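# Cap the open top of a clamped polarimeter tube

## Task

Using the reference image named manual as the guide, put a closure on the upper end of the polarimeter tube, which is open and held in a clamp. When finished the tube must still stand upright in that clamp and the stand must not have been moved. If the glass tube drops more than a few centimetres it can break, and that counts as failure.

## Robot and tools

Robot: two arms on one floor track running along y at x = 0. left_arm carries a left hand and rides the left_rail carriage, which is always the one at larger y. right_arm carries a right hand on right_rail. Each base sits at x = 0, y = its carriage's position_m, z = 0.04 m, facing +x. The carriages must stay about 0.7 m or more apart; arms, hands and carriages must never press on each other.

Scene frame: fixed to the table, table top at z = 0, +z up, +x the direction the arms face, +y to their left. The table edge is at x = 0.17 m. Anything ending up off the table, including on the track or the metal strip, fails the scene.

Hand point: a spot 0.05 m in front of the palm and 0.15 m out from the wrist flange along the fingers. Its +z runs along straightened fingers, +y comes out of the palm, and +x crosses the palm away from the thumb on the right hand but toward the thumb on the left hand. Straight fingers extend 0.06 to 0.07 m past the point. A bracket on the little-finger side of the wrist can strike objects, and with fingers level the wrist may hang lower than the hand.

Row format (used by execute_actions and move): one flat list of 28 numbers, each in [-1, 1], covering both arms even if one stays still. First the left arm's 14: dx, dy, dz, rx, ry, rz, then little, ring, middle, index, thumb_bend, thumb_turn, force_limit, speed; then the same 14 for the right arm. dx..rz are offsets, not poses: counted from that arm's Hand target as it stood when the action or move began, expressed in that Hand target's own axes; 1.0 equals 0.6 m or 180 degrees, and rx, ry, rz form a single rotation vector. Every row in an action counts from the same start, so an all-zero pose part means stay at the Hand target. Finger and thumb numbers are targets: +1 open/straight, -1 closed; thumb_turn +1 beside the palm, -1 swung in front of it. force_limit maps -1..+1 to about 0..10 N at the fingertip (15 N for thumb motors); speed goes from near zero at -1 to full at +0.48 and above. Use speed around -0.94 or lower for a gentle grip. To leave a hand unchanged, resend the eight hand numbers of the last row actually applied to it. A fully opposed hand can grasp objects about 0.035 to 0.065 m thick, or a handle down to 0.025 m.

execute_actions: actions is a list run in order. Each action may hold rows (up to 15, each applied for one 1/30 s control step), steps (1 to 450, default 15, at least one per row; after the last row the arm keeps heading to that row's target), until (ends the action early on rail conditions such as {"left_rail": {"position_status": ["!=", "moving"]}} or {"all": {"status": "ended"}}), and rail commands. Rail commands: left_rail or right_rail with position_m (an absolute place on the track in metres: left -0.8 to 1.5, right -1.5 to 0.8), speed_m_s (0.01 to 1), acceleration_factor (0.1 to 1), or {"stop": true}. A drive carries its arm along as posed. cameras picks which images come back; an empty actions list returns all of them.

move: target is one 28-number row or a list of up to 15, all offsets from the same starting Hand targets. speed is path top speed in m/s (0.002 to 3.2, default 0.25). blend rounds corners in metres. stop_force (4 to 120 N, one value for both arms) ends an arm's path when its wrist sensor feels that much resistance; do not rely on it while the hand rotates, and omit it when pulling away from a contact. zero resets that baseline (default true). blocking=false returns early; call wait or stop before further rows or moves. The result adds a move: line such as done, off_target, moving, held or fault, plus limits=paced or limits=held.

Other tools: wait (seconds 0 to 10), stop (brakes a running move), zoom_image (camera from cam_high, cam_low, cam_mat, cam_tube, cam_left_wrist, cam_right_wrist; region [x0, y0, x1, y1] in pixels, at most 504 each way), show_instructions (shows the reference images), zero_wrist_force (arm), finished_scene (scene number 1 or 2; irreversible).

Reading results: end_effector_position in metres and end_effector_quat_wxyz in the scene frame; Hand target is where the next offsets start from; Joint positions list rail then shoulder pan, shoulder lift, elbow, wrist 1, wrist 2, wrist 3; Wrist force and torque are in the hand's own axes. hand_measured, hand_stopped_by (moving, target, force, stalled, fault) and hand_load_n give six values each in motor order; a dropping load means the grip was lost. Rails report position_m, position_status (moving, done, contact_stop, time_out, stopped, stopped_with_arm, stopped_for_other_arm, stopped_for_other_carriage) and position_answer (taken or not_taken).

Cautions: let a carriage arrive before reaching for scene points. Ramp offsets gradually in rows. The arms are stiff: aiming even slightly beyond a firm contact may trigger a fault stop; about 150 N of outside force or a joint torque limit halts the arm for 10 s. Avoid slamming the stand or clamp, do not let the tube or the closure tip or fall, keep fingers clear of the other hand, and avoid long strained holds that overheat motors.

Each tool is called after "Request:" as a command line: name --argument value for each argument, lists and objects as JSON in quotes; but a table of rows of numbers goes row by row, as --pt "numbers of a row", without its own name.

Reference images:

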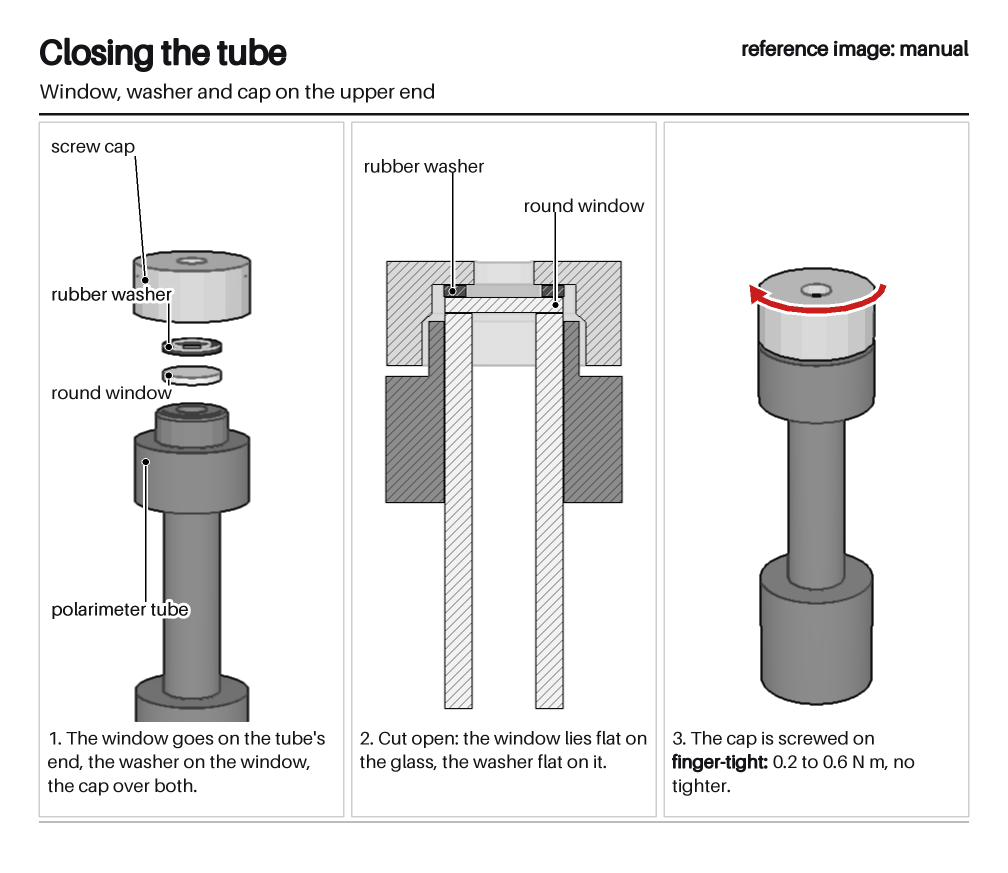

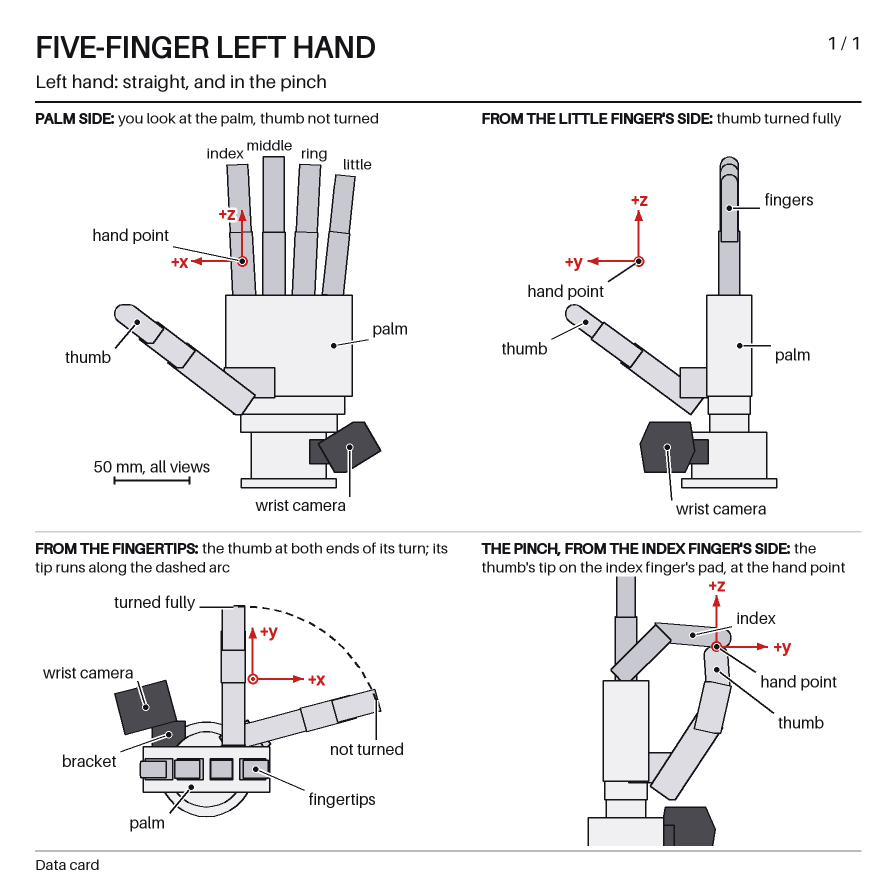

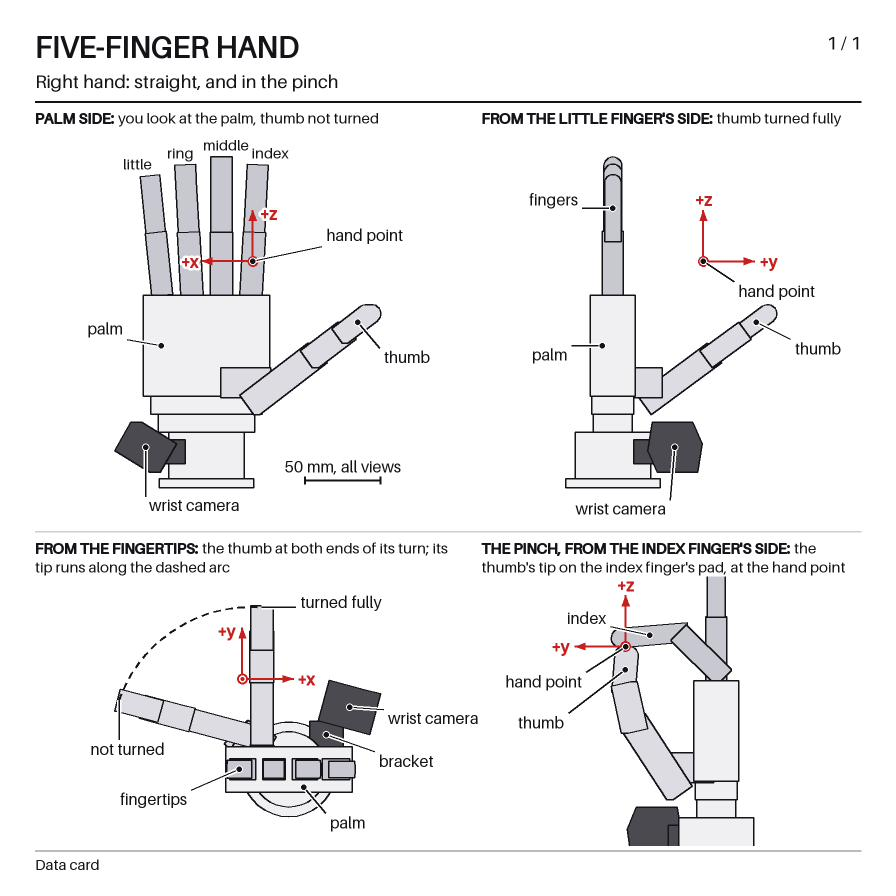

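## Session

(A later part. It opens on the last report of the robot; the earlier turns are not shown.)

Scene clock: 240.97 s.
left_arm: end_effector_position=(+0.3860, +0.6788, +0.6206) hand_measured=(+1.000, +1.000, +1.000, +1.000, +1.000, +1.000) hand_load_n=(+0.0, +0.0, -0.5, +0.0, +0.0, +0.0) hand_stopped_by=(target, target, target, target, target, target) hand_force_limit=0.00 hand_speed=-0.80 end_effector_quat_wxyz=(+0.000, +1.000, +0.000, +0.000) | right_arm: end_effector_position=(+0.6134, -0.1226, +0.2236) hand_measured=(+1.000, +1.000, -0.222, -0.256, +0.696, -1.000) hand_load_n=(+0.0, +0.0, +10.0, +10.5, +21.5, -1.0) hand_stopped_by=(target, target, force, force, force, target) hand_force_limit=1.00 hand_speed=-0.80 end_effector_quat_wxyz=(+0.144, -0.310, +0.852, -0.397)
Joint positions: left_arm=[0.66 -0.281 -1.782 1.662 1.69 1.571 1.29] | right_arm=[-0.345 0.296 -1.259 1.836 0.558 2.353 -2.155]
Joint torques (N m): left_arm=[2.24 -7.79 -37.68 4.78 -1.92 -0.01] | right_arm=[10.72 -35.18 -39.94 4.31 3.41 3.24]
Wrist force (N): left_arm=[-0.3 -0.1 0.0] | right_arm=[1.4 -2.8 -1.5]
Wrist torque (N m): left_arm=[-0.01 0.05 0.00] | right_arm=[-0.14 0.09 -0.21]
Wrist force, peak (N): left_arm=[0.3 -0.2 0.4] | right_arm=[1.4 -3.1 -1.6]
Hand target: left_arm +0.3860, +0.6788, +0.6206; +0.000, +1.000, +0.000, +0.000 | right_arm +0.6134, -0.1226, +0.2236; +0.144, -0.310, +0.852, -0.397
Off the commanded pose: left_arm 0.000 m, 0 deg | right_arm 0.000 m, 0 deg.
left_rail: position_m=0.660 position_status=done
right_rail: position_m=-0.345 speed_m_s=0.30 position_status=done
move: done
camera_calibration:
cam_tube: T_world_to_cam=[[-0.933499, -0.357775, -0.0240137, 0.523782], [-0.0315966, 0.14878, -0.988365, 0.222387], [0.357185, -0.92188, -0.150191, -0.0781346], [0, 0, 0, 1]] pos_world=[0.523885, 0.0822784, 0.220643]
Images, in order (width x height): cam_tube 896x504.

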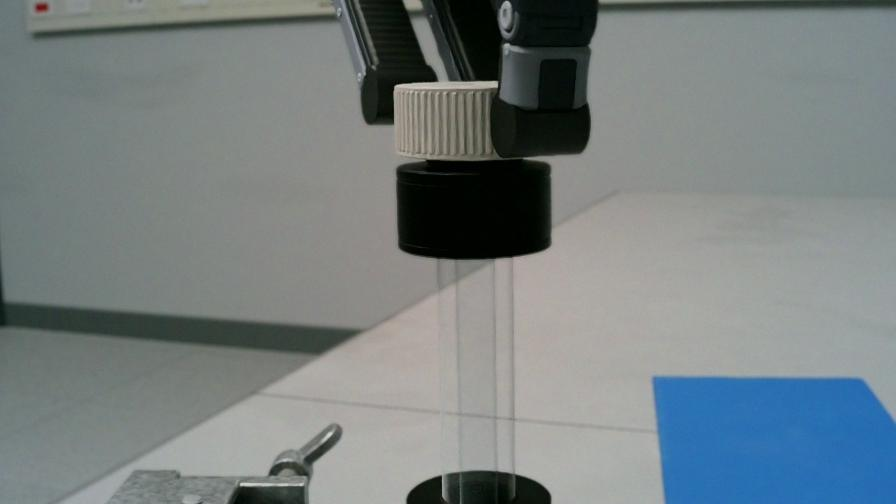

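Request:
execute_actions --actions '[{"rows":[[0,0,0,0,0,0,1,1,1,1,1,1,0,-0.8,0,0,0,0,0,0,1,1,-0.18,-0.22,1,-1,-0.35,-0.86]],"steps":35}]'

Request:
move --pt "0 0 0 0 0 0 1 1 1 1 1 1 0 -0.8 0 -0.004287 0.005107 0 0 0 1 1 -0.18 -0.22 1 -1 -0.35 -0.86" --pt "0 0 0 0 0 0 1 1 1 1 1 1 0 -0.8 -0.017085 0.003366 -0.00401 0 -0.12767 -0.10717 1 1 -0.18 -0.22 1 -1 -0.35 -0.86" --pt "0 0 0 0 0 0 1 1 1 1 1 1 0 -0.8 -0.026397 0.017724 -0.021115 0 -0.276611 -0.232194 1 1 -0.18 -0.22 1 -1 -0.35 -0.86" --pt "0 0 0 0 0 0 1 1 1 1 1 1 0 -0.8 -0.020122 0.018259 -0.024344 0 -0.276611 -0.232194 1 1 -0.18 -0.22 1 -1 -0.35 -0.86" --speed '[0.03,0.3,0.3,0.02]' --blend '[0.001,0.002,0.001,0]'

Request:
execute_actions --actions '[{"rows":[[0,0,0,0,0,0,1,1,1,1,1,1,0,-0.8,0,0,0,0,0,0,1,1,-0.18,-0.22,0.5,-1,-0.35,-0.92]],"steps":75},{"rows":[[0,0,0,0,0,0,1,1,1,1,1,1,0,-0.8,0,0,0,0,0,0,1,1,-0.35,-0.4,0.5,-1,-0.3,-0.94]],"steps":30},{"rows":[[0,0,0,0,0,0,1,1,1,1,1,1,0,-0.8,0,0,0,0,0,0,1,1,-0.35,-0.4,0.46,-1,0.2,-0.92]],"steps":25}]'

Request:
execute_actions --actions '[{"rows":[[0,0,0,0,0,0,1,1,1,1,1,1,0,-0.8,0,0,0,0,0,0,1,1,-0.35,-0.4,0.4,-1,1.0,-0.9]],"steps":30},{"rows":[[0,0,0,0,0,0,1,1,1,1,1,1,0,-0.8,0,0,0,0,0,0,1,1,-0.8,-0.8,0.4,-1,1.0,-0.8]],"steps":30}]' --cameras '["cam_tube"]'

Request:
zoom_image --camera "cam_tube" --region '[380, 60, 560, 180]'

Scene clock: 246.43 s.
left_arm: end_effector_position=(+0.3860, +0.6788, +0.6206) hand_measured=(+1.000, +1.000, +1.000, +1.000, +1.000, +1.000) hand_load_n=(+0.0, +0.0, -0.5, +0.0, +0.0, +0.0) hand_stopped_by=(target, target, target, target, target, target) hand_force_limit=0.00 hand_speed=-0.80 end_effector_quat_wxyz=(+0.000, +1.000, +0.000, +0.000) | right_arm: end_effector_position=(+0.6134, -0.1226, +0.2236) hand_measured=(+1.000, +1.000, -0.180, -0.220, +1.000, -1.000) hand_load_n=(+0.0, +0.0, +0.0, +0.0, +0.0, +0.0) hand_stopped_by=(target, target, target, target, target, target) hand_force_limit=-0.35 hand_speed=-0.86 end_effector_quat_wxyz=(+0.144, -0.310, +0.852, -0.397)
Joint positions: left_arm=[0.66 -0.281 -1.782 1.662 1.69 1.571 1.29] | right_arm=[-0.345 0.297 -1.259 1.836 0.558 2.353 -2.154]
Joint torques (N m): left_arm=[0.79 -6.17 -37.2 5 -1.71 0.11] | right_arm=[-3.41 -45.91 -35.99 4.42 3.31 2.87]
Wrist force (N): left_arm=[-0.3 0.3 -0.1] | right_arm=[-0.2 -0.2 0.6]
Wrist torque (N m): left_arm=[0.04 0.04 -0.01] | right_arm=[0.09 0.10 -0.11]
Wrist force, peak (N): left_arm=[-0.8 0.1 0.2] | right_arm=[0.8 -2.8 -6.8]
Hand target: left_arm +0.3860, +0.6788, +0.6206; +0.000, +1.000, +0.000, +0.000 | right_arm +0.6134, -0.1226, +0.2236; +0.144, -0.310, +0.852, -0.397
Off the commanded pose: left_arm 0.000 m, 0 deg | right_arm 0.000 m, 0 deg.
left_rail: position_m=0.660 position_status=done
right_rail: position_m=-0.345 speed_m_s=0.30 position_status=done

Scene clock: 249.23 s.
left_arm: end_effector_position=(+0.3860, +0.6788, +0.6206) hand_measured=(+1.000, +1.000, +1.000, +1.000, +1.000, +1.000) hand_load_n=(+0.0, +0.0, +0.0, +0.0, +0.0, +0.0) hand_stopped_by=(target, target, target, target, target, target) hand_force_limit=0.00 hand_speed=-0.80 end_effector_quat_wxyz=(+0.000, +1.000, +0.000, +0.000) | right_arm: end_effector_position=(+0.6110, -0.1009, +0.2245) hand_measured=(+1.000, +1.000, -0.180, -0.220, +1.000, -1.000) hand_load_n=(+0.0, +0.0, +0.0, +0.0, +0.0, +0.0) hand_stopped_by=(target, target, target, target, target, target) hand_force_limit=-0.35 hand_speed=-0.86 end_effector_quat_wxyz=(-0.335, +0.719, -0.552, +0.257)
Joint positions: left_arm=[0.66 -0.281 -1.782 1.662 1.69 1.571 1.29] | right_arm=[-0.345 -0.006 -1.491 2.04 0.167 1.367 -3.316]
Joint torques (N m): left_arm=[1.31 -7.1 -37.65 4.97 -1.77 -0.16] | right_arm=[-13.13 -58.37 -29.39 3.26 -2.25 -3.25]
Wrist force (N): left_arm=[0.3 -0.2 -0.1] | right_arm=[-0.4 0.0 0.3]
Wrist torque (N m): left_arm=[-0.02 -0.04 0.03] | right_arm=[0.19 0.09 0.08]
Wrist force, peak (N): left_arm=[0.4 -0.1 -0.4] | right_arm=[0.1 -0.4 1.0]
Hand target: left_arm +0.3860, +0.6788, +0.6206; +0.000, +1.000, +0.000, +0.000 | right_arm +0.6110, -0.1009, +0.2246; -0.335, +0.719, -0.552, +0.257
Off the commanded pose: left_arm 0.000 m, 0 deg | right_arm 0.000 m, 0 deg.
left_rail: position_m=0.660 position_status=done
right_rail: position_m=-0.345 speed_m_s=0.30 position_status=done
move: done

Scene clock: 253.77 s.
left_arm: end_effector_position=(+0.3860, +0.6788, +0.6206) hand_measured=(+1.000, +1.000, +1.000, +1.000, +1.000, +1.000) hand_load_n=(+0.0, +0.0, +0.0, +0.0, +0.0, +0.0) hand_stopped_by=(target, target, target, target, target, target) hand_force_limit=0.00 hand_speed=-0.80 end_effector_quat_wxyz=(+0.000, +1.000, +0.000, +0.000) | right_arm: end_effector_position=(+0.6110, -0.1009, +0.2246) hand_measured=(+1.000, +1.000, -0.200, -0.230, +0.716, -1.000) hand_load_n=(+0.0, +0.0, +5.0, +2.5, +8.0, +1.0) hand_stopped_by=(target, target, force, force, force, target) hand_force_limit=0.20 hand_speed=-0.92 end_effector_quat_wxyz=(-0.335, +0.719, -0.552, +0.257)
Joint positions: left_arm=[0.66 -0.281 -1.782 1.662 1.69 1.571 1.29] | right_arm=[-0.345 -0.006 -1.491 2.04 0.167 1.367 -3.316]
Joint torques (N m): left_arm=[2.32 -8.25 -37.45 4.76 -1.78 -0.11] | right_arm=[-12.38 -56.56 -33.46 0.06 -1.91 -3.05]
Wrist force (N): left_arm=[0.3 -0.1 0.0] | right_arm=[0.1 0.7 1.4]
Wrist torque (N m): left_arm=[-0.02 -0.04 0.03] | right_arm=[0.23 0.06 0.10]
Wrist force, peak (N): left_arm=[0.4 0.1 0.2] | right_arm=[0.5 0.7 1.8]
Hand target: left_arm +0.3860, +0.6788, +0.6206; +0.000, +1.000, +0.000, +0.000 | right_arm +0.6110, -0.1009, +0.2246; -0.335, +0.719, -0.552, +0.257
Off the commanded pose: left_arm 0.000 m, 0 deg | right_arm 0.000 m, 0 deg.
left_rail: position_m=0.660 position_status=done
right_rail: position_m=-0.345 speed_m_s=0.30 position_status=done

Scene clock: 255.97 s.
left_arm: end_effector_position=(+0.3860, +0.6788, +0.6206) hand_measured=(+1.000, +1.000, +1.000, +1.000, +1.000, +1.000) hand_load_n=(+0.0, +0.0, +0.0, +0.0, +0.0, +0.0) hand_stopped_by=(target, target, target, target, target, target) hand_force_limit=0.00 hand_speed=-0.80 end_effector_quat_wxyz=(+0.000, +1.000, +0.000, +0.000) | right_arm: end_effector_position=(+0.6110, -0.1009, +0.2246) hand_measured=(+1.000, +1.000, -0.222, -0.260, +0.700, -1.000) hand_load_n=(+0.0, +0.0, +10.0, +12.5, +20.0, +2.0) hand_stopped_by=(target, target, force, force, force, target) hand_force_limit=1.00 hand_speed=-0.80 end_effector_quat_wxyz=(-0.335, +0.719, -0.552, +0.257)
Joint positions: left_arm=[0.66 -0.281 -1.782 1.662 1.69 1.571 1.29] | right_arm=[-0.345 -0.006 -1.491 2.04 0.167 1.367 -3.316]
Joint torques (N m): left_arm=[1.07 -5.85 -37.21 4.66 -1.62 0.09] | right_arm=[-12.76 -54.54 -39.14 0.34 -2.45 -2.8]
Wrist force (N): left_arm=[0.2 0.1 0.2] | right_arm=[0.2 2.9 9.2]
Wrist torque (N m): left_arm=[0.00 -0.02 0.02] | right_arm=[0.26 -0.02 0.11]
Wrist force, peak (N): left_arm=[0.4 -0.3 0.1] | right_arm=[0.4 3.3 9.8]
Hand target: left_arm +0.3860, +0.6788, +0.6206; +0.000, +1.000, +0.000, +0.000 | right_arm +0.6110, -0.1009, +0.2246; -0.335, +0.719, -0.552, +0.257
Off the commanded pose: left_arm 0.000 m, 0 deg | right_arm 0.000 m, 0 deg.
left_rail: position_m=0.660 position_status=done
right_rail: position_m=-0.345 speed_m_s=0.30 position_status=done
camera_calibration:
cam_tube: T_world_to_cam=[[-0.933499, -0.357775, -0.0240137, 0.523782], [-0.0315966, 0.14878, -0.988365, 0.222387], [0.357185, -0.92188, -0.150191, -0.0781346], [0, 0, 0, 1]] pos_world=[0.523885, 0.0822784, 0.220643]
Images, in order (width x height): cam_tube 896x504.

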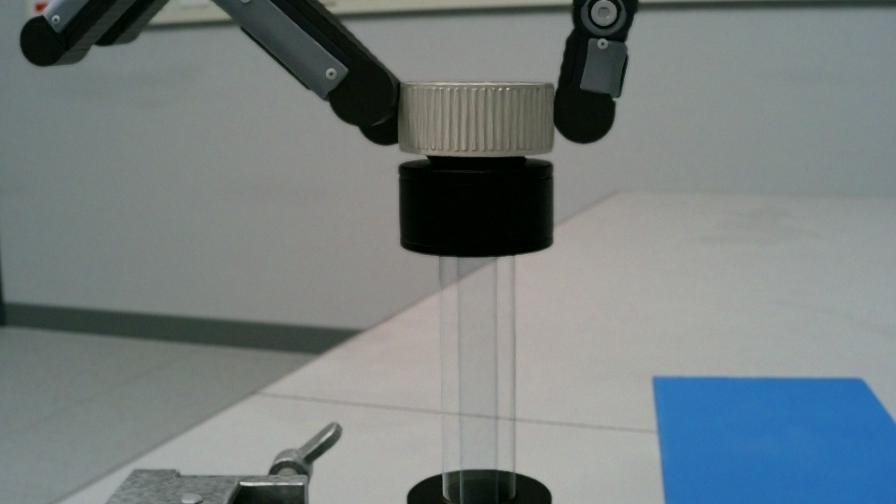

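Scaled by 2.800.

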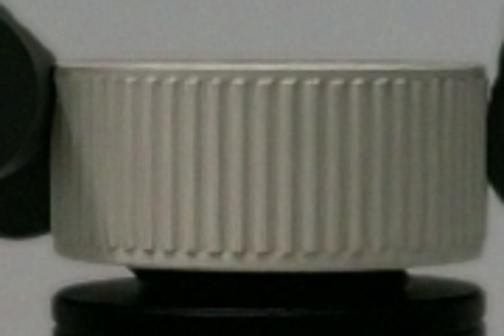

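Request:
move --target '[0,0,0,0,0,0,1,1,1,1,1,1,0,-0.8,0,-0.0001,0.0009,0,0,0,1,1,-0.8,-0.8,0.4,-1,1.0,-0.8]' --speed 0.005

Request:
move --target '[0,0,0,0,0,0,1,1,1,1,1,1,0,-0.8,0.007362,-0.001372,0.00182,0,0.055322,0.046439,1,1,-0.8,-0.8,0.4,-1,1.0,-0.8]' --speed 0.1 --cameras '["cam_tube"]'

Request:
zoom_image --camera "cam_tube" --region '[380, 60, 560, 180]'

Scene clock: 257.13 s.
left_arm: end_effector_position=(+0.3860, +0.6788, +0.6206) hand_measured=(+1.000, +1.000, +1.000, +1.000, +1.000, +1.000) hand_load_n=(+0.0, +0.0, +0.0, +0.0, +0.0, +0.0) hand_stopped_by=(target, target, target, target, target, target) hand_force_limit=0.00 hand_speed=-0.80 end_effector_quat_wxyz=(+0.000, +1.000, +0.000, +0.000) | right_arm: end_effector_position=(+0.6114, -0.1008, +0.2243) hand_measured=(+1.000, +1.000, -0.222, -0.260, +0.700, -1.000) hand_load_n=(+0.0, +0.0, +9.5, +12.0, +20.5, +2.0) hand_stopped_by=(target, target, force, force, force, target) hand_force_limit=1.00 hand_speed=-0.80 end_effector_quat_wxyz=(-0.335, +0.719, -0.552, +0.257)
Joint positions: left_arm=[0.66 -0.281 -1.782 1.662 1.69 1.571 1.29] | right_arm=[-0.345 -0.006 -1.49 2.04 0.166 1.367 -3.316]
Joint torques (N m): left_arm=[0.34 -6.8 -37.26 4.57 -1.66 -0.06] | right_arm=[5.95 -26.46 -42.87 -0.88 1.92 2.05]
Wrist force (N): left_arm=[-0.2 0.1 0.0] | right_arm=[0.2 1.0 3.8]
Wrist torque (N m): left_arm=[0.01 0.03 0.00] | right_arm=[0.07 0.00 0.10]
Wrist force, peak (N): left_arm=[0.5 0.2 0.1] | right_arm=[0.2 3.3 9.6]
Hand target: left_arm +0.3860, +0.6788, +0.6206; +0.000, +1.000, +0.000, +0.000 | right_arm +0.6114, -0.1008, +0.2243; -0.335, +0.719, -0.552, +0.257
Off the commanded pose: left_arm 0.000 m, 0 deg | right_arm 0.000 m, 0 deg.
left_rail: position_m=0.660 position_status=done
right_rail: position_m=-0.345 speed_m_s=0.30 position_status=done
move: done

Scene clock: 258.87 s.
left_arm: end_effector_position=(+0.3860, +0.6788, +0.6206) hand_measured=(+1.000, +1.000, +1.000, +1.000, +1.000, +1.000) hand_load_n=(+0.0, +0.0, +0.0, +0.0, +0.0, +0.0) hand_stopped_by=(target, target, target, target, target, target) hand_force_limit=0.00 hand_speed=-0.80 end_effector_quat_wxyz=(+0.000, +1.000, +0.000, +0.000) | right_arm: end_effector_position=(+0.6139, -0.1047, +0.2242) hand_measured=(+1.000, +1.000, -0.222, -0.260, +0.700, -1.000) hand_load_n=(+0.0, +0.0, +9.5, +11.5, +21.0, +0.5) hand_stopped_by=(target, target, force, force, force, target) hand_force_limit=1.00 hand_speed=-0.80 end_effector_quat_wxyz=(-0.304, +0.652, -0.630, +0.294)
Joint positions: left_arm=[0.66 -0.281 -1.782 1.662 1.69 1.571 1.29] | right_arm=[-0.345 0.065 -1.488 2.036 0.151 1.594 -3.122]
Joint torques (N m): left_arm=[0.74 -6.28 -37.21 4.88 -1.44 -0.18] | right_arm=[5.81 -23.37 -42.73 3.7 1.82 2.93]
Wrist force (N): left_arm=[-0.1 0.0 0.0] | right_arm=[0.3 0.2 2.4]
Wrist torque (N m): left_arm=[-0.01 0.02 0.01] | right_arm=[-0.02 0.03 -0.19]
Wrist force, peak (N): left_arm=[0.3 0.1 0.3] | right_arm=[-0.4 1.7 5.3]
Hand target: left_arm +0.3860, +0.6788, +0.6206; +0.000, +1.000, +0.000, +0.000 | right_arm +0.6139, -0.1047, +0.2242; -0.304, +0.652, -0.630, +0.294
Off the commanded pose: left_arm 0.000 m, 0 deg | right_arm 0.000 m, 0 deg.
left_rail: position_m=0.660 position_status=done
right_rail: position_m=-0.345 speed_m_s=0.30 position_status=done
move: done
camera_calibration:
cam_tube: T_world_to_cam=[[-0.933499, -0.357775, -0.0240137, 0.523782], [-0.0315966, 0.14878, -0.988365, 0.222387], [0.357185, -0.92188, -0.150191, -0.0781346], [0, 0, 0, 1]] pos_world=[0.523885, 0.0822784, 0.220643]
Images, in order (width x height): cam_tube 896x504.

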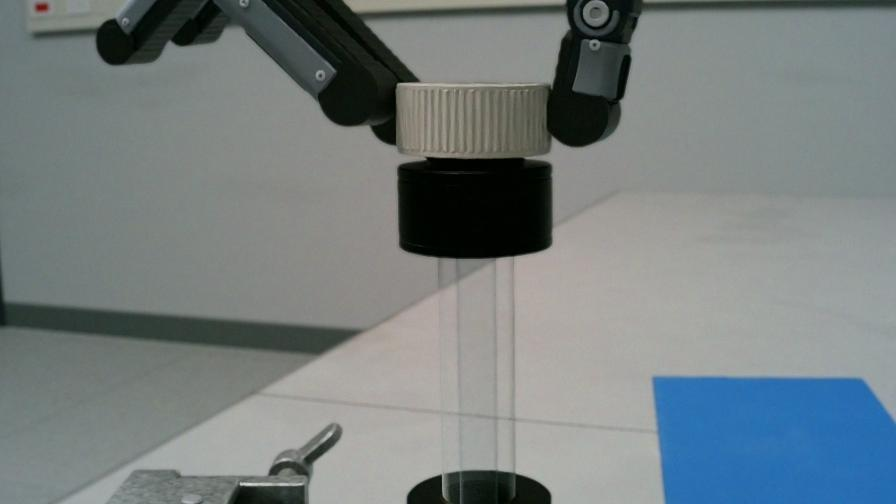

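Scaled by 2.800.

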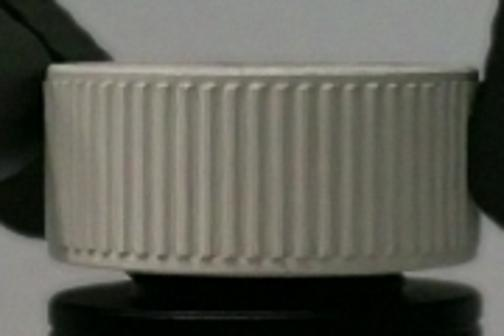

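Request:
move --target '[0,0,0,0,0,0,1,1,1,1,1,1,0,-0.8,0.011483,-0.001655,0.00226,0,0.085111,0.071444,1,1,-0.8,-0.8,0.4,-1,1.0,-0.8]' --speed 0.1 --cameras '["cam_tube"]'

Request:
zoom_image --camera "cam_tube" --region '[380, 60, 560, 180]'

Scene clock: 261.50 s.
left_arm: end_effector_position=(+0.3860, +0.6788, +0.6206) hand_measured=(+1.000, +1.000, +1.000, +1.000, +1.000, +1.000) hand_load_n=(+0.0, +0.0, +0.5, +0.5, +0.0, +0.0) hand_stopped_by=(target, target, target, target, target, target) hand_force_limit=0.00 hand_speed=-0.80 end_effector_quat_wxyz=(+0.000, +1.000, +0.000, +0.000) | right_arm: end_effector_position=(+0.6158, -0.1115, +0.2241) hand_measured=(+1.000, +1.000, -0.222, -0.260, +0.700, -1.000) hand_load_n=(+0.0, +0.0, +9.5, +11.5, +21.0, -0.5) hand_stopped_by=(target, target, force, force, force, target) hand_force_limit=1.00 hand_speed=-0.80 end_effector_quat_wxyz=(+0.248, -0.533, +0.733, -0.342)
Joint positions: left_arm=[0.66 -0.281 -1.782 1.662 1.69 1.571 1.29] | right_arm=[-0.345 0.174 -1.438 1.988 0.209 1.938 -2.813]
Joint torques (N m): left_arm=[0.76 -5.33 -36.45 4.77 -1.58 -0.17] | right_arm=[7.46 -29.03 -41.88 4.03 2 3.43]
Wrist force (N): left_arm=[0.1 0.1 0.1] | right_arm=[1.7 0.1 0.5]
Wrist torque (N m): left_arm=[0.00 -0.01 0.02] | right_arm=[0.03 0.00 -0.14]
Wrist force, peak (N): left_arm=[0.3 -0.5 0.0] | right_arm=[0.3 0.8 4.6]
Hand target: left_arm +0.3860, +0.6788, +0.6206; +0.000, +1.000, +0.000, +0.000 | right_arm +0.6158, -0.1115, +0.2241; +0.248, -0.533, +0.733, -0.342
Off the commanded pose: left_arm 0.000 m, 0 deg | right_arm 0.000 m, 0 deg.
left_rail: position_m=0.660 position_status=done
right_rail: position_m=-0.345 speed_m_s=0.30 position_status=done
move: done
camera_calibration:
cam_tube: T_world_to_cam=[[-0.933499, -0.357775, -0.0240137, 0.523782], [-0.0315966, 0.14878, -0.988365, 0.222387], [0.357185, -0.92188, -0.150191, -0.0781346], [0, 0, 0, 1]] pos_world=[0.523885, 0.0822784, 0.220643]
Images, in order (width x height): cam_tube 896x504.

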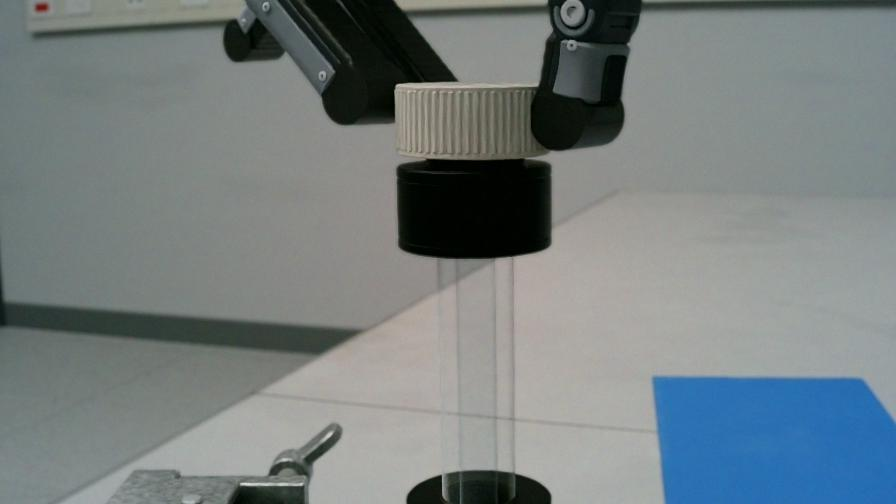

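Scaled by 2.800.

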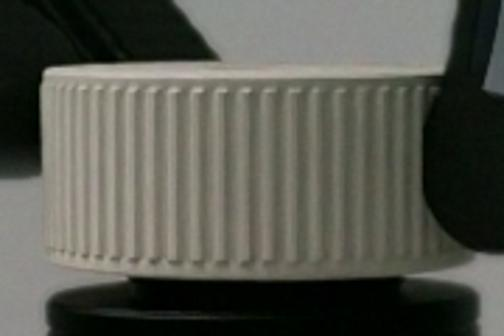

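Request:
zoom_image --camera "cam_tube" --region '[380, 40, 580, 240]'

Scaled by 2.520.

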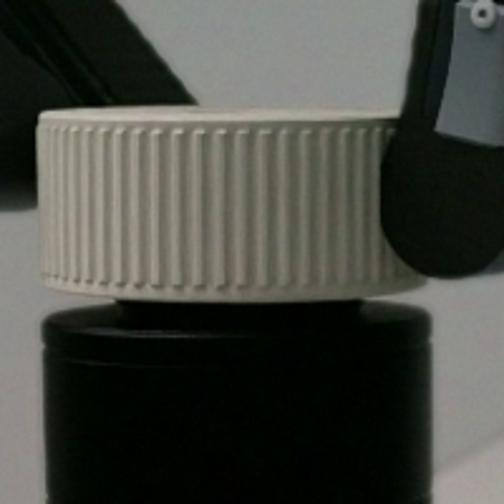

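Request:
move --pt "0 0 0 0 0 0 1 1 1 1 1 1 0 -0.8 0.00929 -0.001533 0.002057 0 0.068089 0.057156 1 1 -0.8 -0.8 0.4 -1 1.0 -0.8" --pt "0 0 0 0 0 0 1 1 1 1 1 1 0 -0.8 0.018763 -0.001385 0.00211 0 0.136178 0.114311 1 1 -0.8 -0.8 0.4 -1 1.0 -0.8" --pt "0 0 0 0 0 0 1 1 1 1 1 1 0 -0.8 0.0234 -0.000677 0.001382 0 0.170222 0.142889 1 1 -0.8 -0.8 0.4 -1 1.0 -0.8" --speed 0.12 --blend '[0.001,0.001,0]' --cameras '["cam_tube"]'

Request:
zoom_image --camera "cam_tube" --region '[380, 40, 580, 240]'

Scene clock: 268.60 s.
left_arm: end_effector_position=(+0.3860, +0.6788, +0.6206) hand_measured=(+1.000, +1.000, +1.000, +1.000, +1.000, +1.000) hand_load_n=(+0.0, +0.0, +0.0, +0.0, +0.0, +0.0) hand_stopped_by=(target, target, target, target, target, target) hand_force_limit=0.00 hand_speed=-0.80 end_effector_quat_wxyz=(+0.000, +1.000, +0.000, +0.000) | right_arm: end_effector_position=(+0.6123, -0.1252, +0.2239) hand_measured=(+1.000, +1.000, -0.222, -0.260, +0.700, -1.000) hand_load_n=(+0.0, +0.0, +9.5, +10.5, +21.0, -2.0) hand_stopped_by=(target, target, force, force, force, target) hand_force_limit=1.00 hand_speed=-0.80 end_effector_quat_wxyz=(+0.116, -0.250, +0.871, -0.406)
Joint positions: left_arm=[0.66 -0.281 -1.782 1.662 1.69 1.571 1.29] | right_arm=[-0.345 0.313 -1.204 1.793 0.7 2.408 -1.942]
Joint torques (N m): left_arm=[0.75 -3.77 -37.08 5.18 -1.58 0.12] | right_arm=[6.97 -36.7 -38.2 4.83 3.35 3.28]
Wrist force (N): left_arm=[0.2 -0.1 -0.2] | right_arm=[3.2 -2.7 -1.8]
Wrist torque (N m): left_arm=[0.00 -0.03 0.03] | right_arm=[-0.11 0.00 -0.21]
Wrist force, peak (N): left_arm=[0.3 0.4 -0.2] | right_arm=[3.2 -2.7 -1.8]
Hand target: left_arm +0.3860, +0.6788, +0.6206; +0.000, +1.000, +0.000, +0.000 | right_arm +0.6123, -0.1252, +0.2239; +0.116, -0.250, +0.871, -0.406
Off the commanded pose: left_arm 0.000 m, 0 deg | right_arm 0.000 m, 0 deg.
left_rail: position_m=0.660 position_status=done
right_rail: position_m=-0.345 speed_m_s=0.30 position_status=done
move: done
camera_calibration:
cam_tube: T_world_to_cam=[[-0.933499, -0.357775, -0.0240137, 0.523782], [-0.0315966, 0.14878, -0.988365, 0.222387], [0.357185, -0.92188, -0.150191, -0.0781346], [0, 0, 0, 1]] pos_world=[0.523885, 0.0822784, 0.220643]
Images, in order (width x height): cam_tube 896x504.

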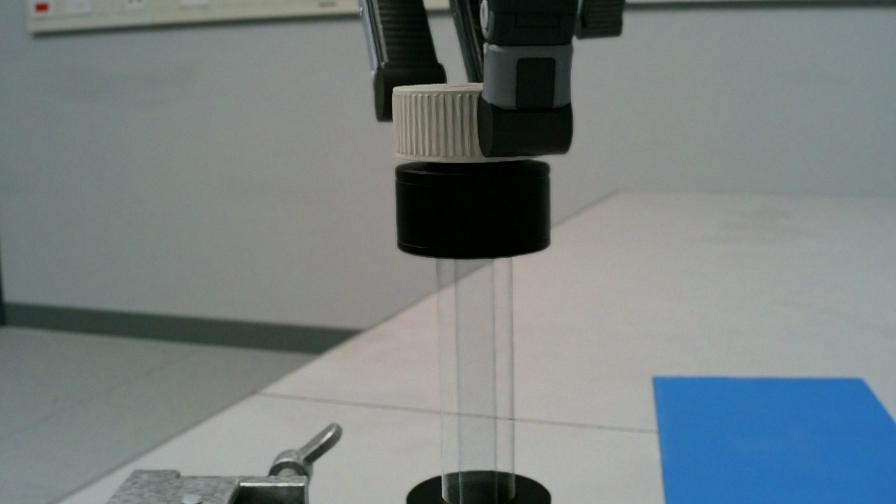

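Scaled by 2.520.

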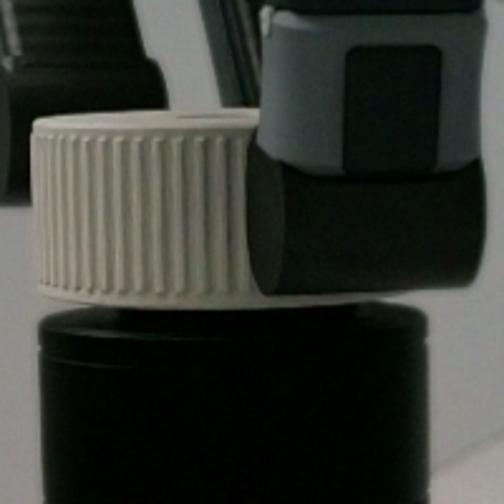

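Request:
execute_actions --actions '[{"rows":[[0,0,0,0,0,0,1,1,1,1,1,1,0,-0.8,0,0,0,0,0,0,1,1,-0.18,-0.22,1,-1,-0.35,-0.86]],"steps":35}]'

Request:
move --pt "0 0 0 0 0 0 1 1 1 1 1 1 0 -0.8 0 -0.004287 0.005107 0 0 0 1 1 -0.18 -0.22 1 -1 -0.35 -0.86" --pt "0 0 0 0 0 0 1 1 1 1 1 1 0 -0.8 -0.019228 0.005153 -0.006138 0 -0.148944 -0.125028 1 1 -0.18 -0.22 1 -1 -0.35 -0.86" --pt "0 0 0 0 0 0 1 1 1 1 1 1 0 -0.8 -0.026508 0.021332 -0.025412 0 -0.310656 -0.260772 1 1 -0.18 -0.22 1 -1 -0.35 -0.86" --pt "0 0 0 0 0 0 1 1 1 1 1 1 0 -0.8 -0.019633 0.021819 -0.027548 0 -0.310656 -0.260772 1 1 -0.18 -0.22 1 -1 -0.35 -0.86" --speed '[0.03,0.3,0.3,0.02]' --blend '[0.001,0.002,0.001,0]'

Request:
execute_actions --actions '[{"rows":[[0,0,0,0,0,0,1,1,1,1,1,1,0,-0.8,0,0,0,0,0,0,1,1,-0.18,-0.22,0.5,-1,-0.35,-0.92]],"steps":75},{"rows":[[0,0,0,0,0,0,1,1,1,1,1,1,0,-0.8,0,0,0,0,0,0,1,1,-0.35,-0.4,0.5,-1,-0.3,-0.94]],"steps":30},{"rows":[[0,0,0,0,0,0,1,1,1,1,1,1,0,-0.8,0,0,0,0,0,0,1,1,-0.35,-0.4,0.46,-1,0.2,-0.92]],"steps":25}]'

Request:
execute_actions --actions '[{"rows":[[0,0,0,0,0,0,1,1,1,1,1,1,0,-0.8,0,0,0,0,0,0,1,1,-0.35,-0.4,0.4,-1,1.0,-0.9]],"steps":30},{"rows":[[0,0,0,0,0,0,1,1,1,1,1,1,0,-0.8,0,0,0,0,0,0,1,1,-0.8,-0.8,0.4,-1,1.0,-0.8]],"steps":30}]' --cameras '["cam_tube"]'

Request:
zoom_image --camera "cam_tube" --region '[380, 40, 580, 240]'

Scene clock: 271.70 s.
left_arm: end_effector_position=(+0.3860, +0.6788, +0.6206) hand_measured=(+1.000, +1.000, +1.000, +1.000, +1.000, +1.000) hand_load_n=(+0.0, +0.0, +0.0, +0.0, +0.0, +0.5) hand_stopped_by=(target, target, target, target, target, target) hand_force_limit=0.00 hand_speed=-0.80 end_effector_quat_wxyz=(+0.000, +1.000, +0.000, +0.000) | right_arm: end_effector_position=(+0.6123, -0.1252, +0.2239) hand_measured=(+1.000, +1.000, -0.180, -0.220, +1.000, -1.000) hand_load_n=(-0.5, +0.0, +0.0, +0.0, +0.0, +0.0) hand_stopped_by=(target, target, target, target, target, target) hand_force_limit=-0.35 hand_speed=-0.86 end_effector_quat_wxyz=(+0.116, -0.250, +0.871, -0.406)
Joint positions: left_arm=[0.66 -0.281 -1.782 1.662 1.69 1.571 1.29] | right_arm=[-0.345 0.313 -1.204 1.793 0.7 2.408 -1.942]
Joint torques (N m): left_arm=[0.74 -6.56 -37.05 4.79 -1.75 0.06] | right_arm=[-6.04 -47.43 -34.69 4.62 3.38 3.11]
Wrist force (N): left_arm=[0.0 0.1 -0.1] | right_arm=[-0.1 -0.2 0.6]
Wrist torque (N m): left_arm=[0.02 0.01 0.01] | right_arm=[0.08 0.06 -0.10]
Wrist force, peak (N): left_arm=[0.1 -0.2 -0.5] | right_arm=[2.1 -2.1 -6.9]
Hand target: left_arm +0.3860, +0.6788, +0.6206; +0.000, +1.000, +0.000, +0.000 | right_arm +0.6123, -0.1252, +0.2239; +0.116, -0.250, +0.871, -0.406
Off the commanded pose: left_arm 0.000 m, 0 deg | right_arm 0.000 m, 0 deg.
left_rail: position_m=0.660 position_status=done
right_rail: position_m=-0.345 speed_m_s=0.30 position_status=done

Scene clock: 274.77 s.
left_arm: end_effector_position=(+0.3860, +0.6788, +0.6206) hand_measured=(+1.000, +1.000, +1.000, +1.000, +1.000, +1.000) hand_load_n=(+0.0, +0.0, +0.0, +0.0, +0.0, +0.0) hand_stopped_by=(target, target, target, target, target, target) hand_force_limit=0.00 hand_speed=-0.80 end_effector_quat_wxyz=(+0.000, +1.000, +0.000, +0.000) | right_arm: end_effector_position=(+0.6112, -0.1010, +0.2244) hand_measured=(+1.000, +1.000, -0.180, -0.220, +1.000, -1.000) hand_load_n=(+0.0, +0.0, +0.0, +0.0, +0.0, +0.0) hand_stopped_by=(target, target, target, target, target, target) hand_force_limit=-0.35 hand_speed=-0.86 end_effector_quat_wxyz=(-0.335, +0.719, -0.552, +0.257)
Joint positions: left_arm=[0.66 -0.281 -1.782 1.662 1.69 1.571 1.29] | right_arm=[-0.345 -0.006 -1.49 2.04 0.166 1.367 -3.316]
Joint torques (N m): left_arm=[2.9 -5.9 -37.85 4.56 -1.44 -0.01] | right_arm=[-13 -54.45 -26.92 3.6 -2.28 -3.28]
Wrist force (N): left_arm=[0.2 0.1 -0.3] | right_arm=[0.1 -0.1 0.6]
Wrist torque (N m): left_arm=[0.02 -0.04 0.02] | right_arm=[0.14 0.01 0.11]
Wrist force, peak (N): left_arm=[0.3 -0.2 -0.4] | right_arm=[-0.3 -0.3 0.8]
Hand target: left_arm +0.3860, +0.6788, +0.6206; +0.000, +1.000, +0.000, +0.000 | right_arm +0.6111, -0.1011, +0.2245; -0.335, +0.719, -0.552, +0.257
Off the commanded pose: left_arm 0.000 m, 0 deg | right_arm 0.000 m, 0 deg.
left_rail: position_m=0.660 position_status=done
right_rail: position_m=-0.345 speed_m_s=0.30 position_status=done
move: done

Scene clock: 279.30 s.
left_arm: end_effector_position=(+0.3860, +0.6788, +0.6206) hand_measured=(+1.000, +1.000, +1.000, +1.000, +1.000, +1.000) hand_load_n=(+0.0, +0.0, +0.0, +0.0, +0.0, +0.0) hand_stopped_by=(target, target, target, target, target, target) hand_force_limit=0.00 hand_speed=-0.80 end_effector_quat_wxyz=(+0.000, +1.000, +0.000, +0.000) | right_arm: end_effector_position=(+0.6111, -0.1011, +0.2245) hand_measured=(+1.000, +1.000, -0.200, -0.230, +0.716, -1.000) hand_load_n=(+0.0, +0.0, +3.5, +3.5, +8.5, +0.5) hand_stopped_by=(target, target, force, force, force, target) hand_force_limit=0.20 hand_speed=-0.92 end_effector_quat_wxyz=(-0.335, +0.719, -0.552, +0.257)
Joint positions: left_arm=[0.66 -0.281 -1.782 1.662 1.69 1.571 1.29] | right_arm=[-0.345 -0.006 -1.491 2.04 0.166 1.367 -3.316]
Joint torques (N m): left_arm=[0.91 -6.49 -36.61 4.69 -1.67 0.18] | right_arm=[-9.43 -58.31 -36.24 -0.09 -2.29 -2.71]
Wrist force (N): left_arm=[0.3 -0.2 0.1] | right_arm=[-0.2 0.3 1.2]
Wrist torque (N m): left_arm=[-0.04 -0.04 0.04] | right_arm=[0.17 0.07 0.08]
Wrist force, peak (N): left_arm=[0.4 0.3 -0.1] | right_arm=[-0.1 1.2 -1.0]
Hand target: left_arm +0.3860, +0.6788, +0.6206; +0.000, +1.000, +0.000, +0.000 | right_arm +0.6111, -0.1011, +0.2245; -0.335, +0.719, -0.552, +0.257
Off the commanded pose: left_arm 0.000 m, 0 deg | right_arm 0.000 m, 0 deg.
left_rail: position_m=0.660 position_status=done
right_rail: position_m=-0.345 speed_m_s=0.30 position_status=done

Scene clock: 281.50 s.
left_arm: end_effector_position=(+0.3860, +0.6788, +0.6206) hand_measured=(+1.000, +1.000, +1.000, +1.000, +1.000, +1.000) hand_load_n=(+0.0, +0.0, +0.0, +0.0, +0.0, +0.0) hand_stopped_by=(target, target, target, target, target, target) hand_force_limit=0.00 hand_speed=-0.80 end_effector_quat_wxyz=(+0.000, +1.000, +0.000, +0.000) | right_arm: end_effector_position=(+0.6111, -0.1011, +0.2245) hand_measured=(+1.000, +1.000, -0.228, -0.260, +0.698, -1.000) hand_load_n=(+0.0, +0.0, +11.0, +12.5, +20.5, +2.0) hand_stopped_by=(target, target, force, force, force, target) hand_force_limit=1.00 hand_speed=-0.80 end_effector_quat_wxyz=(-0.335, +0.719, -0.552, +0.257)
Joint positions: left_arm=[0.66 -0.281 -1.782 1.662 1.69 1.571 1.29] | right_arm=[-0.345 -0.006 -1.491 2.04 0.166 1.367 -3.316]
Joint torques (N m): left_arm=[1.3 -4.82 -37.87 4.93 -1.95 0.15] | right_arm=[-11.61 -54.85 -42.28 0 -2.24 -3.09]
Wrist force (N): left_arm=[-0.1 -0.3 -0.3] | right_arm=[0.2 2.7 8.1]
Wrist torque (N m): left_arm=[-0.04 0.01 0.02] | right_arm=[0.28 -0.04 0.11]
Wrist force, peak (N): left_arm=[0.0 0.3 0.4] | right_arm=[0.0 2.8 8.8]
Hand target: left_arm +0.3860, +0.6788, +0.6206; +0.000, +1.000, +0.000, +0.000 | right_arm +0.6111, -0.1011, +0.2245; -0.335, +0.719, -0.552, +0.257
Off the commanded pose: left_arm 0.000 m, 0 deg | right_arm 0.000 m, 0 deg.
left_rail: position_m=0.660 position_status=done
right_rail: position_m=-0.345 speed_m_s=0.30 position_status=done
camera_calibration:
cam_tube: T_world_to_cam=[[-0.933499, -0.357775, -0.0240137, 0.523782], [-0.0315966, 0.14878, -0.988365, 0.222387], [0.357185, -0.92188, -0.150191, -0.0781346], [0, 0, 0, 1]] pos_world=[0.523885, 0.0822784, 0.220643]
Images, in order (width x height): cam_tube 896x504.

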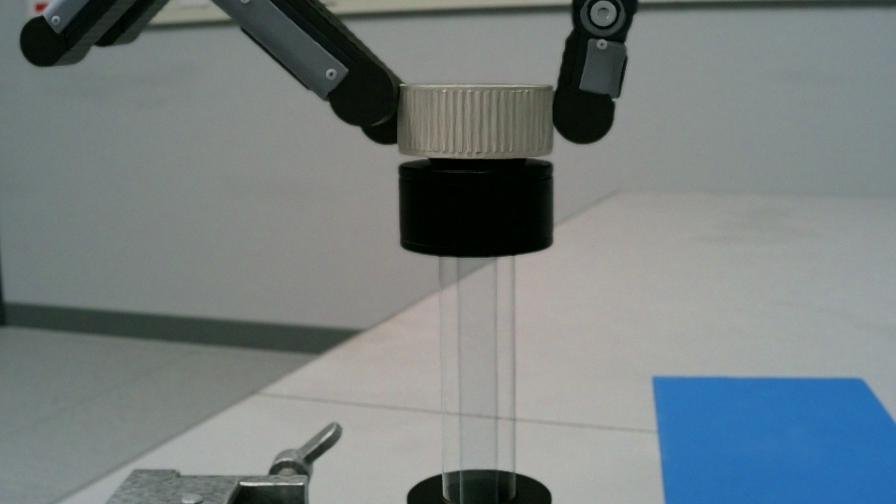

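Scaled by 2.520.

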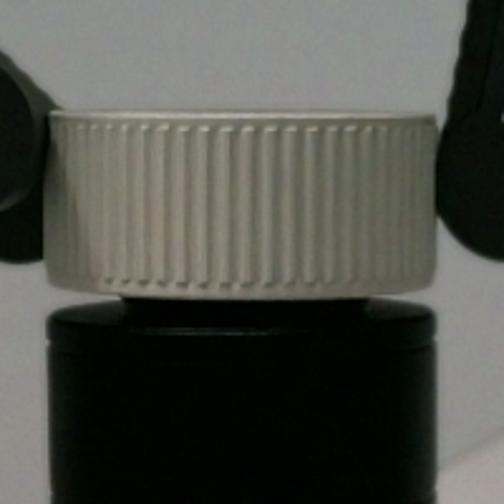

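Request:
move --target '[0,0,0,0,0,0,1,1,1,1,1,1,0,-0.8,0,-0.00015,0.00096,0,0,0,1,1,-0.8,-0.8,0.4,-1,1.0,-0.8]' --speed 0.005

Request:
move --target '[0,0,0,0,0,0,1,1,1,1,1,1,0,-0.8,0.007362,-0.001372,0.00182,0,0.055322,0.046439,1,1,-0.8,-0.8,0.4,-1,1.0,-0.8]' --speed 0.1

Request:
wait --seconds 0.3 --cameras '["cam_tube"]'

Request:
zoom_image --camera "cam_tube" --region '[420, 90, 490, 160]'

Scene clock: 282.63 s.
left_arm: end_effector_position=(+0.3860, +0.6788, +0.6206) hand_measured=(+1.000, +1.000, +1.000, +1.000, +1.000, +1.000) hand_load_n=(+0.0, +0.0, +0.0, +0.0, +0.0, +0.0) hand_stopped_by=(target, target, target, target, target, target) hand_force_limit=0.00 hand_speed=-0.80 end_effector_quat_wxyz=(+0.000, +1.000, +0.000, +0.000) | right_arm: end_effector_position=(+0.6116, -0.1009, +0.2242) hand_measured=(+1.000, +1.000, -0.228, -0.260, +0.698, -1.000) hand_load_n=(+0.0, +0.0, +10.0, +11.5, +21.0, +2.0) hand_stopped_by=(target, target, force, force, force, target) hand_force_limit=1.00 hand_speed=-0.80 end_effector_quat_wxyz=(-0.335, +0.719, -0.552, +0.257)
Joint positions: left_arm=[0.66 -0.281 -1.782 1.662 1.69 1.571 1.29] | right_arm=[-0.345 -0.006 -1.489 2.04 0.166 1.367 -3.316]
Joint torques (N m): left_arm=[-0.31 -5.15 -36.97 4.93 -1.66 0.09] | right_arm=[6.14 -23.06 -42.94 -1.02 1.87 2.75]
Wrist force (N): left_arm=[-0.1 0.1 0.0] | right_arm=[-0.2 1.0 2.4]
Wrist torque (N m): left_arm=[0.01 0.02 0.00] | right_arm=[0.11 0.05 0.08]
Wrist force, peak (N): left_arm=[0.4 0.0 -0.1] | right_arm=[0.0 2.8 8.5]
Hand target: left_arm +0.3860, +0.6788, +0.6206; +0.000, +1.000, +0.000, +0.000 | right_arm +0.6116, -0.1009, +0.2242; -0.335, +0.719, -0.552, +0.257
Off the commanded pose: left_arm 0.000 m, 0 deg | right_arm 0.000 m, 0 deg.
left_rail: position_m=0.660 position_status=done
right_rail: position_m=-0.345 speed_m_s=0.30 position_status=done
move: done

Scene clock: 284.37 s.
left_arm: end_effector_position=(+0.3860, +0.6788, +0.6206) hand_measured=(+1.000, +1.000, +1.000, +1.000, +1.000, +1.000) hand_load_n=(+0.0, +0.0, +0.0, +0.0, +0.0, +0.0) hand_stopped_by=(target, target, target, target, target, target) hand_force_limit=0.00 hand_speed=-0.80 end_effector_quat_wxyz=(+0.000, +1.000, +0.000, +0.000) | right_arm: end_effector_position=(+0.6141, -0.1048, +0.2241) hand_measured=(+1.000, +1.000, -0.228, -0.260, +0.698, -1.000) hand_load_n=(-0.5, +0.0, +9.5, +11.0, +21.5, +0.0) hand_stopped_by=(target, target, force, force, force, target) hand_force_limit=1.00 hand_speed=-0.80 end_effector_quat_wxyz=(-0.304, +0.652, -0.630, +0.294)
Joint positions: left_arm=[0.66 -0.281 -1.782 1.662 1.69 1.571 1.29] | right_arm=[-0.345 0.065 -1.488 2.036 0.151 1.594 -3.123]
Joint torques (N m): left_arm=[1.98 -3.49 -37.49 4.8 -1.84 0.12] | right_arm=[8.08 -19.2 -42.69 3.53 1.58 3.59]
Wrist force (N): left_arm=[0.2 0.2 0.3] | right_arm=[0.5 0.2 0.8]
Wrist torque (N m): left_arm=[0.01 -0.02 0.02] | right_arm=[-0.02 0.05 -0.20]
Wrist force, peak (N): left_arm=[0.1 0.4 -0.1] | right_arm=[-0.3 1.3 3.9]
Hand target: left_arm +0.3860, +0.6788, +0.6206; +0.000, +1.000, +0.000, +0.000 | right_arm +0.6141, -0.1048, +0.2241; -0.304, +0.652, -0.630, +0.294
Off the commanded pose: left_arm 0.000 m, 0 deg | right_arm 0.000 m, 0 deg.
left_rail: position_m=0.660 position_status=done
right_rail: position_m=-0.345 speed_m_s=0.30 position_status=done
move: done

Scene clock: 284.67 s.
left_arm: end_effector_position=(+0.3860, +0.6788, +0.6206) hand_measured=(+1.000, +1.000, +1.000, +1.000, +1.000, +1.000) hand_load_n=(+0.0, +0.0, -0.5, +0.0, +0.0, +0.0) hand_stopped_by=(target, target, target, target, target, target) hand_force_limit=0.00 hand_speed=-0.80 end_effector_quat_wxyz=(+0.000, +1.000, +0.000, +0.000) | right_arm: end_effector_position=(+0.6141, -0.1048, +0.2241) hand_measured=(+1.000, +1.000, -0.228, -0.260, +0.698, -1.000) hand_load_n=(+0.0, +0.0, +9.5, +10.5, +21.5, +0.5) hand_stopped_by=(target, target, force, force, force, target) hand_force_limit=1.00 hand_speed=-0.80 end_effector_quat_wxyz=(-0.304, +0.652, -0.630, +0.294)
Joint positions: left_arm=[0.66 -0.281 -1.782 1.662 1.69 1.571 1.29] | right_arm=[-0.345 0.065 -1.488 2.036 0.151 1.594 -3.122]
Joint torques (N m): left_arm=[1.07 -4.33 -37.8 4.85 -1.81 0.12] | right_arm=[5.2 -22.42 -43.49 3.65 2.09 3.22]
Wrist force (N): left_arm=[0.0 0.0 0.0] | right_arm=[0.7 -0.1 0.7]
Wrist torque (N m): left_arm=[0.00 0.00 0.01] | right_arm=[-0.04 0.02 -0.20]
Wrist force, peak (N): left_arm=[0.0 -0.3 0.1] | right_arm=[0.8 0.3 1.1]
Hand target: left_arm +0.3860, +0.6788, +0.6206; +0.000, +1.000, +0.000, +0.000 | right_arm +0.6141, -0.1048, +0.2241; -0.304, +0.652, -0.630, +0.294
Off the commanded pose: left_arm 0.000 m, 0 deg | right_arm 0.000 m, 0 deg.
left_rail: position_m=0.660 position_status=done
right_rail: position_m=-0.345 speed_m_s=0.30 position_status=done
wait: 0.30 s
camera_calibration:
cam_tube: T_world_to_cam=[[-0.933499, -0.357775, -0.0240137, 0.523782], [-0.0315966, 0.14878, -0.988365, 0.222387], [0.357185, -0.92188, -0.150191, -0.0781346], [0, 0, 0, 1]] pos_world=[0.523885, 0.0822784, 0.220643]
Images, in order (width x height): cam_tube 896x504.

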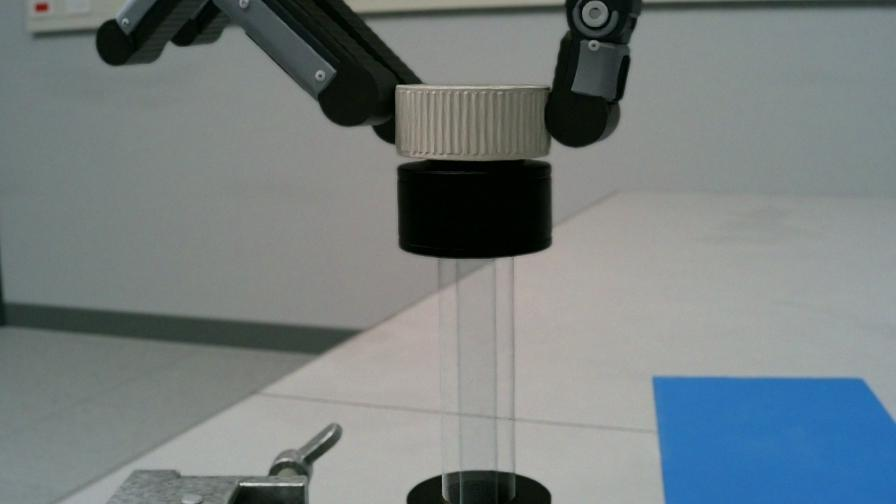

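Scaled by 7.200.

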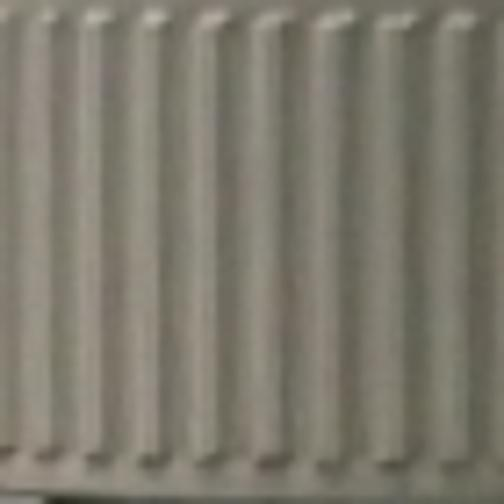

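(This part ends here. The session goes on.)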